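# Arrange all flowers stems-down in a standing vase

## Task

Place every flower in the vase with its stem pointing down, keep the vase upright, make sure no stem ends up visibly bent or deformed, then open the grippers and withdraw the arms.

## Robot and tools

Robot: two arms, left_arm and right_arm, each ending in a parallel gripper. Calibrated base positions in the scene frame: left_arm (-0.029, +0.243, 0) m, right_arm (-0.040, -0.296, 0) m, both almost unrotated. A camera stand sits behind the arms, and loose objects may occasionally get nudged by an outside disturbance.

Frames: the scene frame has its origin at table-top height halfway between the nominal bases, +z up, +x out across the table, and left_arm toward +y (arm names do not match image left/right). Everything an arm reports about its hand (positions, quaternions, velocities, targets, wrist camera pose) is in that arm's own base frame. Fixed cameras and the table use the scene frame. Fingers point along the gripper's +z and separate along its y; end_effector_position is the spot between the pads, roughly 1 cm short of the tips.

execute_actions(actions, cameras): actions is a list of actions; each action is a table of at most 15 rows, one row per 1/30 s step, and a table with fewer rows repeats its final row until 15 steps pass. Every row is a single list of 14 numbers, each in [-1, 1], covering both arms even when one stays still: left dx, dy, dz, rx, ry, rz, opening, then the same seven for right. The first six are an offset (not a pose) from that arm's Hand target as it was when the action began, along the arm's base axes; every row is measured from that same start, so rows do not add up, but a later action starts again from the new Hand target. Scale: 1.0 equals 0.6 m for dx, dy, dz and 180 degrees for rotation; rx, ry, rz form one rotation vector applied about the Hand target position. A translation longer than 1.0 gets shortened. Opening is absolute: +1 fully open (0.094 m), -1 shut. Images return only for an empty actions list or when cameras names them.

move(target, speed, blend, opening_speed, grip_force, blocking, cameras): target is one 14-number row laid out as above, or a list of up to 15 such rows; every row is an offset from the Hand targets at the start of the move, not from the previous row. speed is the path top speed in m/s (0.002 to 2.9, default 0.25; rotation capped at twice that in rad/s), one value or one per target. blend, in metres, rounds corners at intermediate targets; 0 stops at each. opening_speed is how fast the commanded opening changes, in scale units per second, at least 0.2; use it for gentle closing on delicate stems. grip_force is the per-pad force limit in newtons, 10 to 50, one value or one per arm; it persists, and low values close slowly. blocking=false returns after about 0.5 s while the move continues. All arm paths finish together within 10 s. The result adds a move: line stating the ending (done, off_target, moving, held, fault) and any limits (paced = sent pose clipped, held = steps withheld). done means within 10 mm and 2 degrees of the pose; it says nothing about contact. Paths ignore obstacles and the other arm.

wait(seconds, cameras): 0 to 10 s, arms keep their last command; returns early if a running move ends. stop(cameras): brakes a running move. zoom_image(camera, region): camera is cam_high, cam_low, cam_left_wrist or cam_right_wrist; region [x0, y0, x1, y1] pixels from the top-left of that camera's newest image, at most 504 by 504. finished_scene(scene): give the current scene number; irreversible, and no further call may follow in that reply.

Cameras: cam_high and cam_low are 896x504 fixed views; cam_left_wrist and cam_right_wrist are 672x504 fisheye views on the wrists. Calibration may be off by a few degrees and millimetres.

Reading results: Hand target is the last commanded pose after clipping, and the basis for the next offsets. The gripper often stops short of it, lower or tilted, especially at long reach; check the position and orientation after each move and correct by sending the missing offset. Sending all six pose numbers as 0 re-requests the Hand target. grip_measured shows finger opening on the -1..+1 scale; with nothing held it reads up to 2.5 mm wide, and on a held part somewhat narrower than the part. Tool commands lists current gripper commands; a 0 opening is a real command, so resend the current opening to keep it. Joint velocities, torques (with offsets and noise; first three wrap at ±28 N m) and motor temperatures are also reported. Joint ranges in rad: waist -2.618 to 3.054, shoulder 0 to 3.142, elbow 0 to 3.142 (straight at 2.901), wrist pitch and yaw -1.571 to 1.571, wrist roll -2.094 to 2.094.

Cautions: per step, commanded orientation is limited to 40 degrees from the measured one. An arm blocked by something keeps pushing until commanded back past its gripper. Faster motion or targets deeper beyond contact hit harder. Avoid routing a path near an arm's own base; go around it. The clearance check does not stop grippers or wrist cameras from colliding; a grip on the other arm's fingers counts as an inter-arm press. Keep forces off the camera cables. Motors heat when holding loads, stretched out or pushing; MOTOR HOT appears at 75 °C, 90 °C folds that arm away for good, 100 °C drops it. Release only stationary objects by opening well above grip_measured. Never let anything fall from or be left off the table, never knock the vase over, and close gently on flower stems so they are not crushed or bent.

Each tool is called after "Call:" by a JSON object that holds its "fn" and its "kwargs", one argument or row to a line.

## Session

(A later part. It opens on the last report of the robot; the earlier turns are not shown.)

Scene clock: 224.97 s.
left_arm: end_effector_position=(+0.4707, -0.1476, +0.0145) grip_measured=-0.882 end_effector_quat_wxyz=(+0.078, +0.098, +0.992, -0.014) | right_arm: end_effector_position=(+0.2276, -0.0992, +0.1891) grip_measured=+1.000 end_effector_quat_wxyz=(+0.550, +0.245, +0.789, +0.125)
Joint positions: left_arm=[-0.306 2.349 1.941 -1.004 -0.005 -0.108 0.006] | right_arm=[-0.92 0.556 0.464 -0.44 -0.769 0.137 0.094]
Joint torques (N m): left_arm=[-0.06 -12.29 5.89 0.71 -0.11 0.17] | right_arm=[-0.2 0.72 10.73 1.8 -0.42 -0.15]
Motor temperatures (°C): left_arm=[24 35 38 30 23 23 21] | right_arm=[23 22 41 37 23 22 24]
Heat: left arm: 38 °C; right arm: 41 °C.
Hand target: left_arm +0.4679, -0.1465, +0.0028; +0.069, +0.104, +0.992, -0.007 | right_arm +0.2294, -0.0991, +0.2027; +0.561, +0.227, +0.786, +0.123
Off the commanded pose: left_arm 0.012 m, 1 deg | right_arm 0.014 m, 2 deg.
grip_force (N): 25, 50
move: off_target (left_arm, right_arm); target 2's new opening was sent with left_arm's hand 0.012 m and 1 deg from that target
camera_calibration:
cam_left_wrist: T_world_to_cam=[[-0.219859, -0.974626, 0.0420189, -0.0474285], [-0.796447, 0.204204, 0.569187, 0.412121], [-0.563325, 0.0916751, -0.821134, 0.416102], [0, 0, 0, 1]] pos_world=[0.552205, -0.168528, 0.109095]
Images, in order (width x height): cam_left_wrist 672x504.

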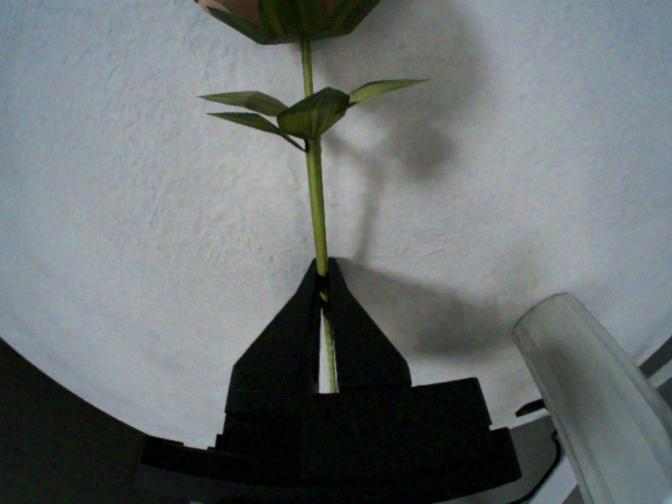

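Call:
{"fn": "move", "kwargs": {
  "target": [
    [0.0, 0.0, 0.1333, 0, 0, 0, -1.0, 0, 0, 0, 0, 0, 0, 1.0],
    [-0.0632, -0.0225, 0.862, -0.1738, -0.4531, -0.0801, -1.0, 0, 0, 0, 0, 0, 0, 1.0],
    [-0.0798, -0.3192, 0.862, -0.1738, -0.4531, -0.0801, -1.0, 0, 0, 0, 0, 0, 0, 1.0]
  ],
  "speed": [0.25, 0.25, 0.2],
  "blend": [0.04, 0.03, 0],
  "cameras": ["all"]
}}

Scene clock: 294.00 s.
left_arm: end_effector_position=(+0.4177, -0.3397, +0.5142) grip_measured=-0.883 end_effector_quat_wxyz=(+0.707, +0.179, +0.655, -0.198) | right_arm: end_effector_position=(+0.2276, -0.0992, +0.1891) grip_measured=+1.000 end_effector_quat_wxyz=(+0.550, +0.245, +0.789, +0.125)
Joint positions: left_arm=[-0.75 1.774 2.042 -0.188 -0.211 0.011 0.005] | right_arm=[-0.92 0.556 0.464 -0.44 -0.769 0.137 0.094]
Joint torques (N m): left_arm=[0.28 -8.09 10.4 1.78 -0.13 0.16] | right_arm=[-0.18 0.94 10.66 1.8 -0.42 -0.14]
Motor temperatures (°C): left_arm=[24 47 35 29 23 23 21] | right_arm=[23 22 43 38 23 22 24]
Heat: left arm: 47 °C; right arm: 43 °C.
Hand target: left_arm +0.4200, -0.3380, +0.5200; +0.712, +0.175, +0.653, -0.191 | right_arm +0.2294, -0.0991, +0.2027; +0.561, +0.227, +0.786, +0.123
Off the commanded pose: left_arm 0.007 m, 1 deg | right_arm 0.014 m, 2 deg.
grip_force (N): 25, 50
move: off_target (right_arm); blend cut to 0.0399 m at target 1
camera_calibration:
cam_left_wrist: T_world_to_cam=[[-0.540316, -0.841322, -0.0153769, -0.0586235], [-0.527518, 0.352908, -0.772775, 0.752937], [0.655579, -0.409431, -0.634494, 0.0387934], [0, 0, 0, 1]] pos_world=[0.34008, -0.299156, 0.605564]
cam_right_wrist: T_world_to_cam=[[-0.283312, -0.831384, -0.478053, 0.0673866], [-0.842245, 0.454089, -0.290562, 0.308101], [0.458647, 0.320318, -0.828878, 0.206625], [0, 0, 0, 1]] pos_world=[0.18382, -0.150067, 0.293004]

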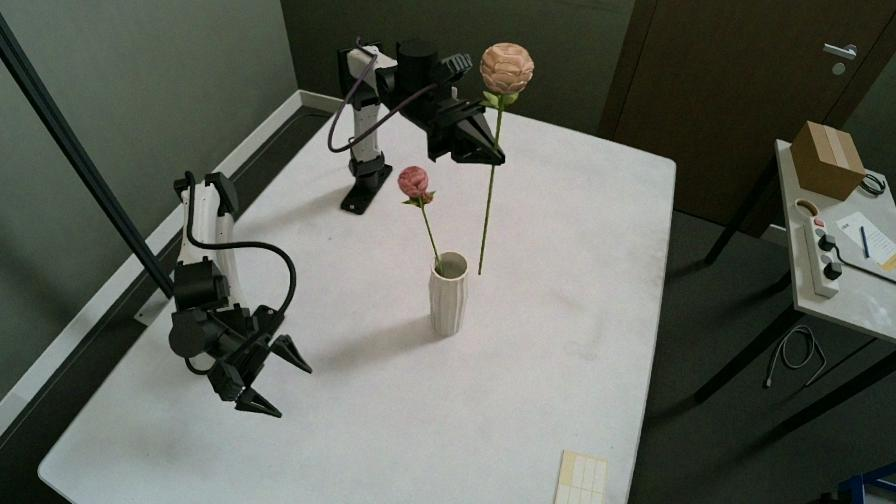

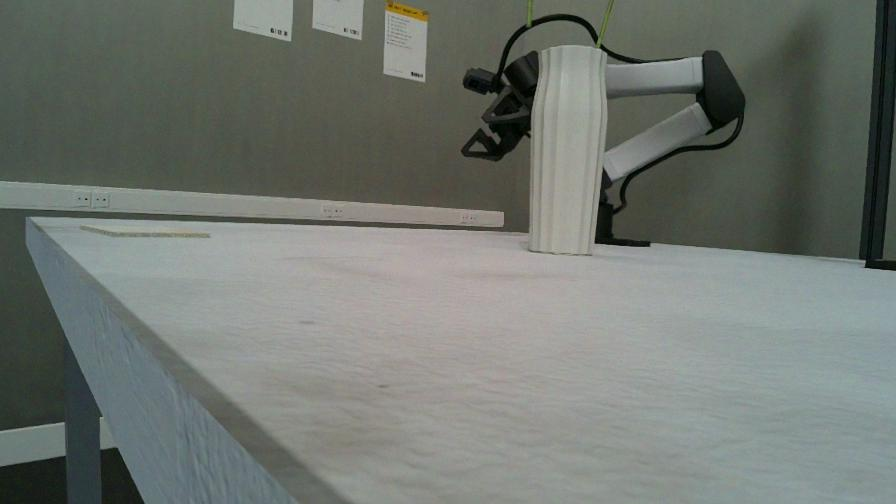

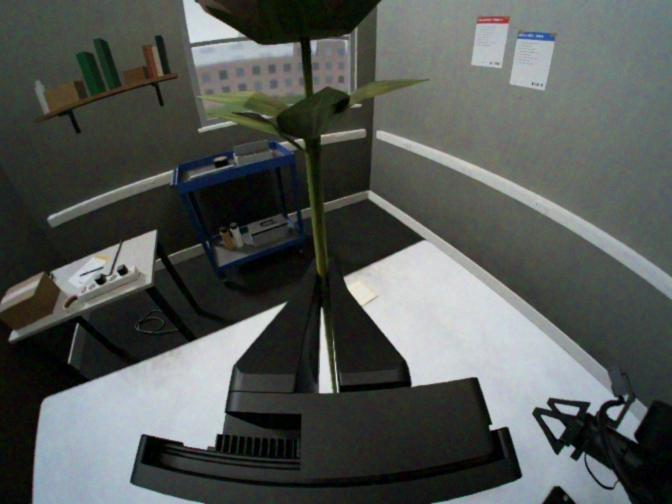

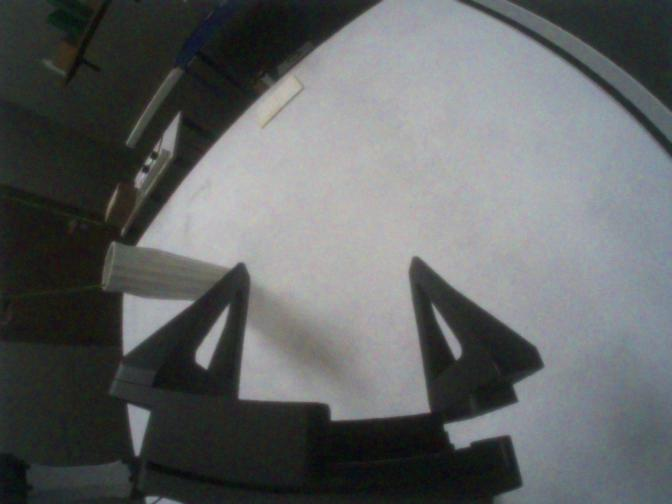

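Call:
{"fn": "move", "kwargs": {
  "target": [
    [0.0, 0.0, 0.0, 0, 0, -0.2778, -1.0, 0, 0, 0, 0, 0, 0, 1.0],
    [-0.0933, 0.01, 0.0, 0, 0, -0.2778, -1.0, 0, 0, 0, 0, 0, 0, 1.0]
  ],
  "speed": [0.3, 0.15],
  "cameras": ["all"]
}}

Scene clock: 315.73 s.
left_arm: end_effector_position=(+0.3670, -0.3333, +0.5162) grip_measured=-0.883 end_effector_quat_wxyz=(+0.558, +0.437, +0.520, -0.477) | right_arm: end_effector_position=(+0.2276, -0.0992, +0.1891) grip_measured=+1.000 end_effector_quat_wxyz=(+0.550, +0.245, +0.789, +0.125)
Joint positions: left_arm=[-0.447 1.806 2.073 -0.132 0.954 -0.118 0.005] | right_arm=[-0.92 0.556 0.464 -0.44 -0.769 0.137 0.094]
Joint torques (N m): left_arm=[-0.13 -10.81 5.78 1.64 -0.19 0.04] | right_arm=[-0.09 0.68 10.63 1.8 -0.42 -0.2]
Motor temperatures (°C): left_arm=[24 41 38 32 23 23 21] | right_arm=[23 22 43 38 23 22 24]
Heat: left arm: 41 °C; right arm: 43 °C.
Hand target: left_arm +0.3640, -0.3320, +0.5202; +0.565, +0.434, +0.517, -0.474 | right_arm +0.2294, -0.0991, +0.2027; +0.561, +0.227, +0.786, +0.123
Off the commanded pose: left_arm 0.005 m, 1 deg | right_arm 0.014 m, 2 deg.
grip_force (N): 25, 50
move: off_target (right_arm)
camera_calibration:
cam_left_wrist: T_world_to_cam=[[-0.991034, -0.132968, -0.0130453, 0.319801], [-0.0744219, 0.63048, -0.77263, 0.651743], [0.11096, -0.764732, -0.634723, 0.157605], [0, 0, 0, 1]] pos_world=[0.34795, -0.247862, 0.607763]
cam_right_wrist: T_world_to_cam=[[-0.283312, -0.831384, -0.478053, 0.0673866], [-0.842245, 0.454089, -0.290562, 0.308101], [0.458647, 0.320318, -0.828878, 0.206625], [0, 0, 0, 1]] pos_world=[0.18382, -0.150067, 0.293004]

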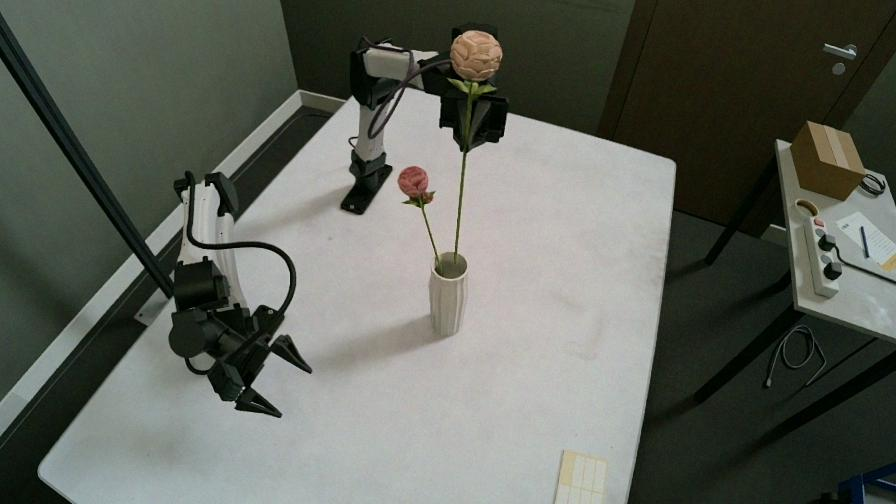

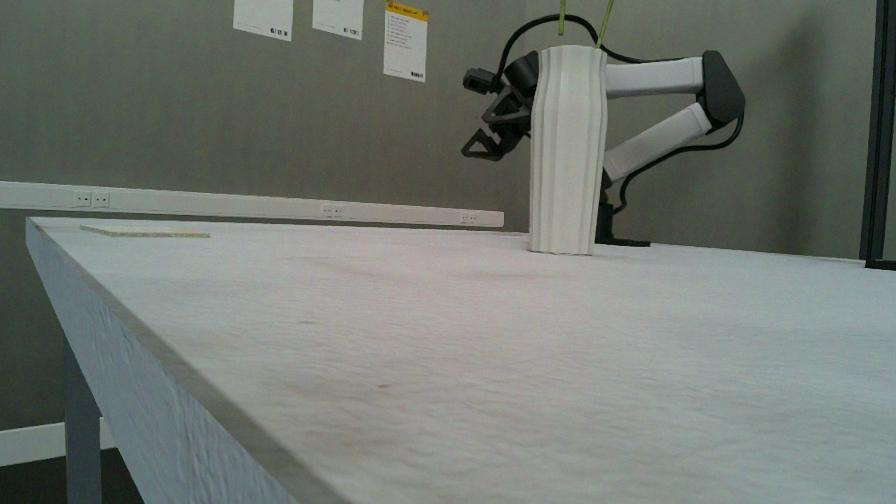

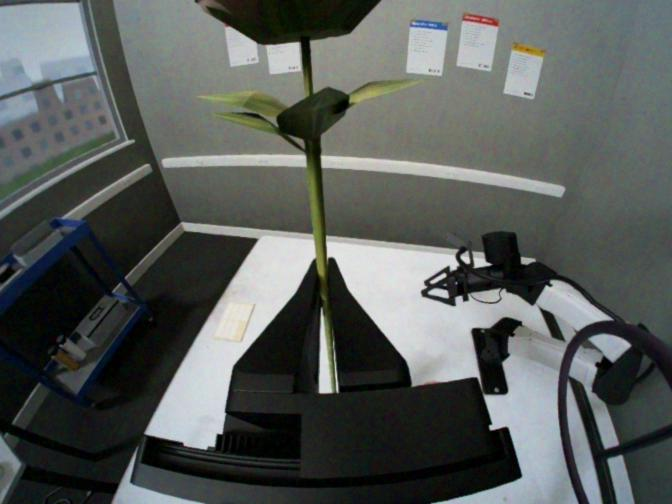

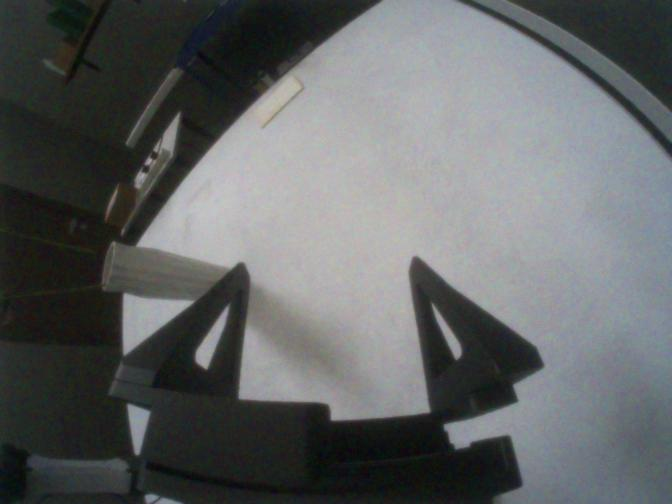

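Call:
{"fn": "move", "kwargs": {
  "target": [0.0, 0.0, -0.3733, 0, 0, 0, -1.0, 0, 0, 0, 0, 0, 0, 1.0],
  "speed": 0.15,
  "cameras": ["cam_high", "cam_low", "cam_left_wrist"]
}}

Scene clock: 324.77 s.
left_arm: end_effector_position=(+0.3621, -0.3308, +0.3040) grip_measured=-0.883 end_effector_quat_wxyz=(+0.569, +0.441, +0.509, -0.472) | right_arm: end_effector_position=(+0.2276, -0.0992, +0.1891) grip_measured=+1.000 end_effector_quat_wxyz=(+0.550, +0.245, +0.789, +0.125)
Joint positions: left_arm=[-0.447 1.74 1.102 0.798 0.954 -0.11 0.005] | right_arm=[-0.92 0.556 0.464 -0.44 -0.769 0.137 0.094]
Joint torques (N m): left_arm=[-0.13 -8.12 6.39 1.65 -0.2 -0.07] | right_arm=[-0.2 0.9 10.62 1.83 -0.43 -0.16]
Heat: left arm: 42 °C; right arm: 43 °C.
Hand target: left_arm +0.3639, -0.3319, +0.2962; +0.565, +0.434, +0.518, -0.474 | right_arm +0.2294, -0.0991, +0.2027; +0.561, +0.227, +0.786, +0.123
Off the commanded pose: left_arm 0.008 m, 1 deg | right_arm 0.014 m, 2 deg.
grip_force (N): 25, 50
move: off_target (right_arm)
camera_calibration:
cam_left_wrist: T_world_to_cam=[[-0.989965, -0.134707, -0.0427115, 0.320531], [-0.0510585, 0.622777, -0.780732, 0.477191], [0.13177, -0.770716, -0.623405, 0.0123841], [0, 0, 0, 1]] pos_world=[0.340047, -0.244461, 0.393969]
Images, in order (width x height): cam_high 896x504, cam_low 896x504, cam_left_wrist 672x504.

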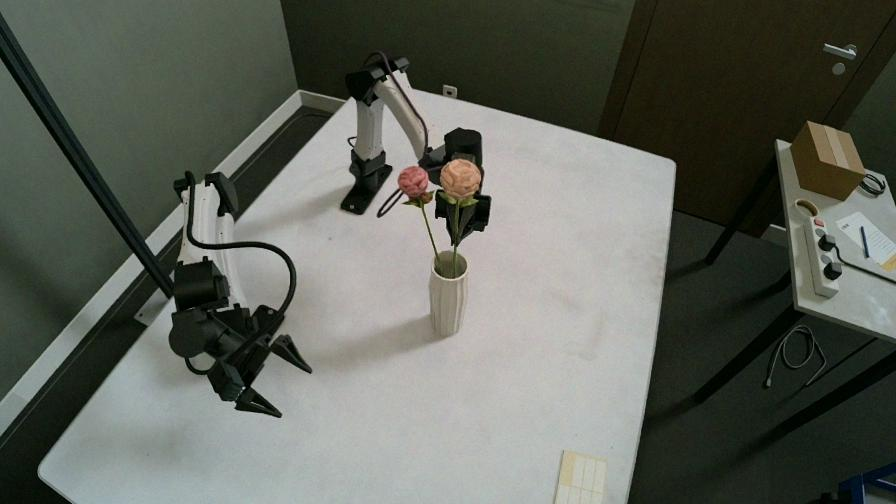

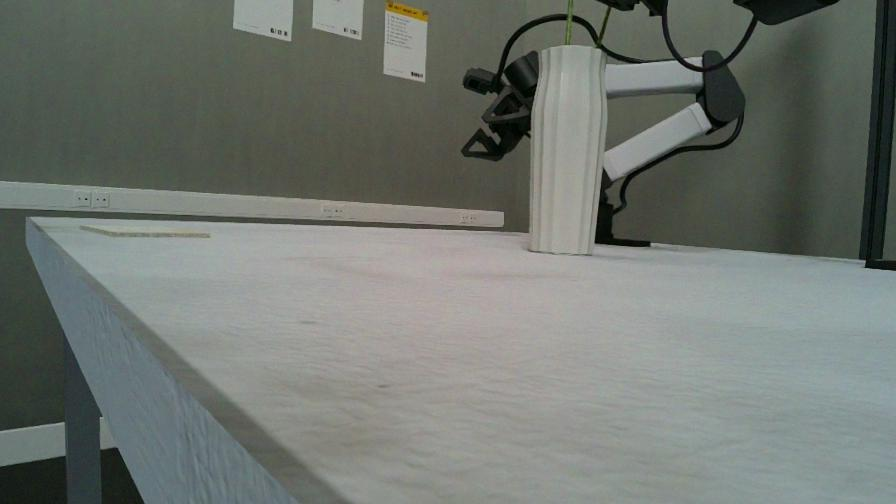

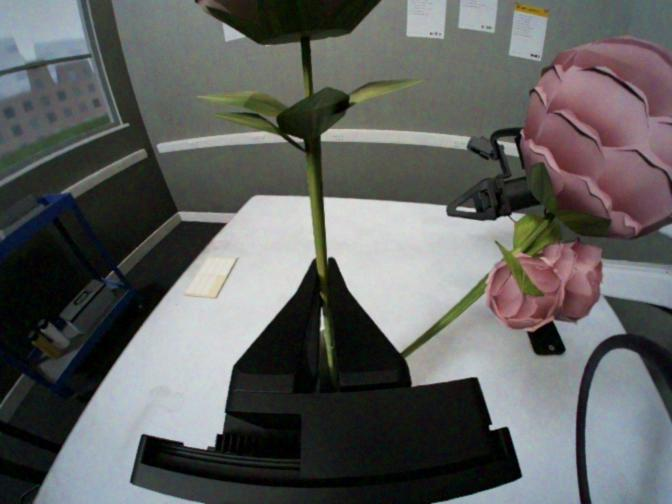

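Call:
{"fn": "move", "kwargs": {
  "target": [
    [0.0, 0.0, 0.0, 0, 0, 0, -0.5, 0, 0, 0, 0, 0, 0, 1.0],
    [-0.0463, 0.263, 0.0, 0, 0, 0, -0.5, 0, 0, 0, 0, 0, 0, 1.0]
  ],
  "speed": [0.1, 0.15],
  "cameras": ["cam_high", "cam_low", "cam_left_wrist"]
}}

Scene clock: 330.37 s.
left_arm: end_effector_position=(+0.3389, -0.1749, +0.3031) grip_measured=-0.502 end_effector_quat_wxyz=(+0.575, +0.435, +0.513, -0.466) | right_arm: end_effector_position=(+0.2276, -0.0992, +0.1891) grip_measured=+1.000 end_effector_quat_wxyz=(+0.550, +0.245, +0.789, +0.125)
Joint positions: left_arm=[-0.015 1.572 0.821 1.201 1.348 -0.419 0.023] | right_arm=[-0.92 0.556 0.464 -0.44 -0.769 0.137 0.094]
Joint torques (N m): left_arm=[0.57 -6.3 5.34 1.14 -0.07 -0.09] | right_arm=[-0.08 0.81 10.82 1.79 -0.42 -0.19]
Heat: left arm: 41 °C; right arm: 43 °C.
Hand target: left_arm +0.3361, -0.1742, +0.2960; +0.565, +0.434, +0.518, -0.474 | right_arm +0.2294, -0.0991, +0.2027; +0.561, +0.227, +0.786, +0.123
Off the commanded pose: left_arm 0.007 m, 2 deg | right_arm 0.014 m, 2 deg.
grip_force (N): 25, 50
move: off_target (right_arm)
camera_calibration:
cam_left_wrist: T_world_to_cam=[[-0.986826, -0.155794, -0.0436255, 0.313986], [-0.0631055, 0.618948, -0.782893, 0.382361], [0.148972, -0.769826, -0.620625, 0.128456], [0, 0, 0, 1]] pos_world=[0.314842, -0.0888555, 0.392768]
Images, in order (width x height): cam_high 896x504, cam_low 896x504, cam_left_wrist 672x504.

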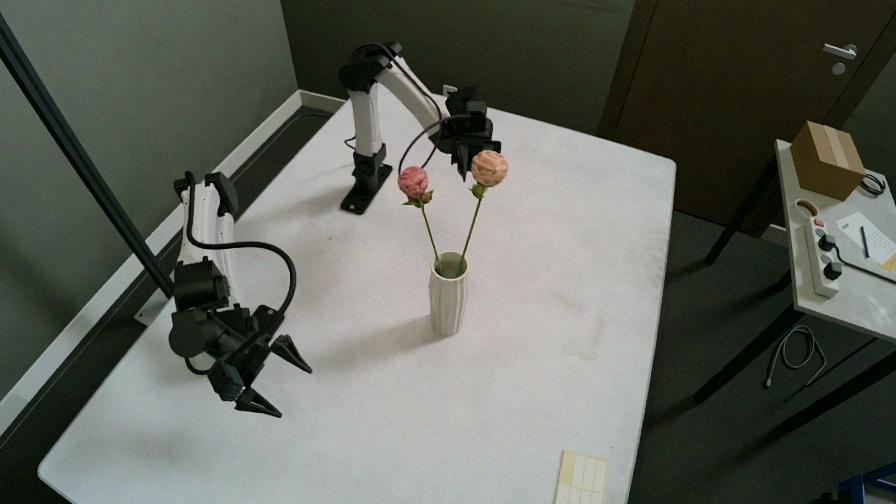

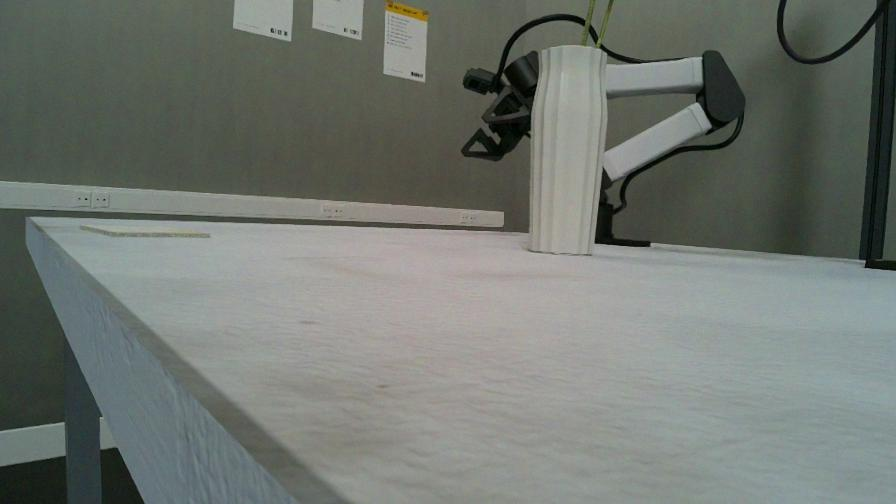

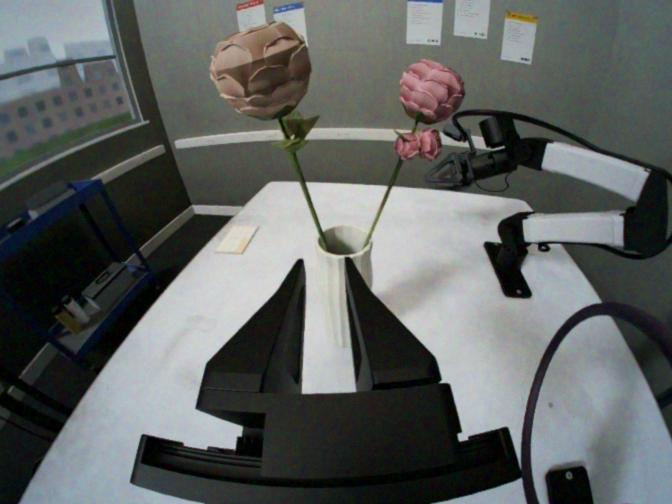

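Call:
{"fn": "move", "kwargs": {
  "target": [-0.05, 0.2, 0.0, 0, 0, 0, -0.5, 0, 0, 0, 0, 0, 0, 1.0],
  "speed": 0.2,
  "cameras": ["cam_high"]
}}

Call:
{"fn": "finished_scene", "kwargs": {
  "scene": 1
}}

Scene clock: 334.33 s.
left_arm: end_effector_position=(+0.3125, -0.0539, +0.2980) grip_measured=-0.502 end_effector_quat_wxyz=(+0.592, +0.385, +0.592, -0.389) | right_arm: end_effector_position=(+0.2276, -0.0992, +0.1891) grip_measured=+1.000 end_effector_quat_wxyz=(+0.550, +0.245, +0.789, +0.125)
Joint positions: left_arm=[0.41 1.446 0.692 1.428 1.567 -0.678 0.023] | right_arm=[-0.92 0.556 0.464 -0.44 -0.769 0.137 0.094]
Joint torques (N m): left_arm=[0.79 -6.54 5.04 0.81 -0.2 -0.08] | right_arm=[-0.17 0.75 10.7 1.84 -0.41 -0.15]
Heat: left arm: 40 °C; right arm: 44 °C.
Hand target: left_arm +0.3061, -0.0542, +0.2961; +0.565, +0.434, +0.518, -0.474 | right_arm +0.2294, -0.0991, +0.2027; +0.561, +0.227, +0.786, +0.123
Off the commanded pose: left_arm 0.007 m, 14 deg | right_arm 0.014 m, 2 deg.
joint sent to its limit (left arm) — joint 5 (wrist yaw), upper limit. The joint targets are off in orientation, not in position.
grip_force (N): 25, 50
move: off_target (left_arm, right_arm)
Images, in order (width x height): cam_high 896x504.

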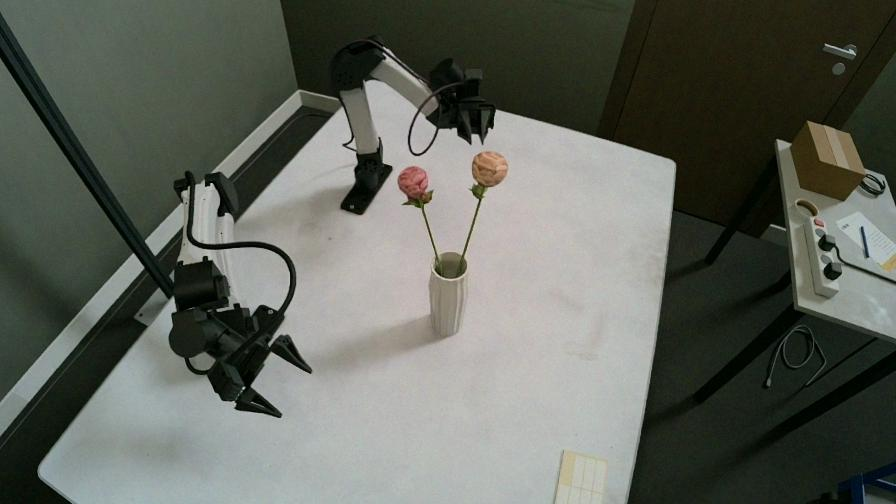

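The scene is finished: the task was done.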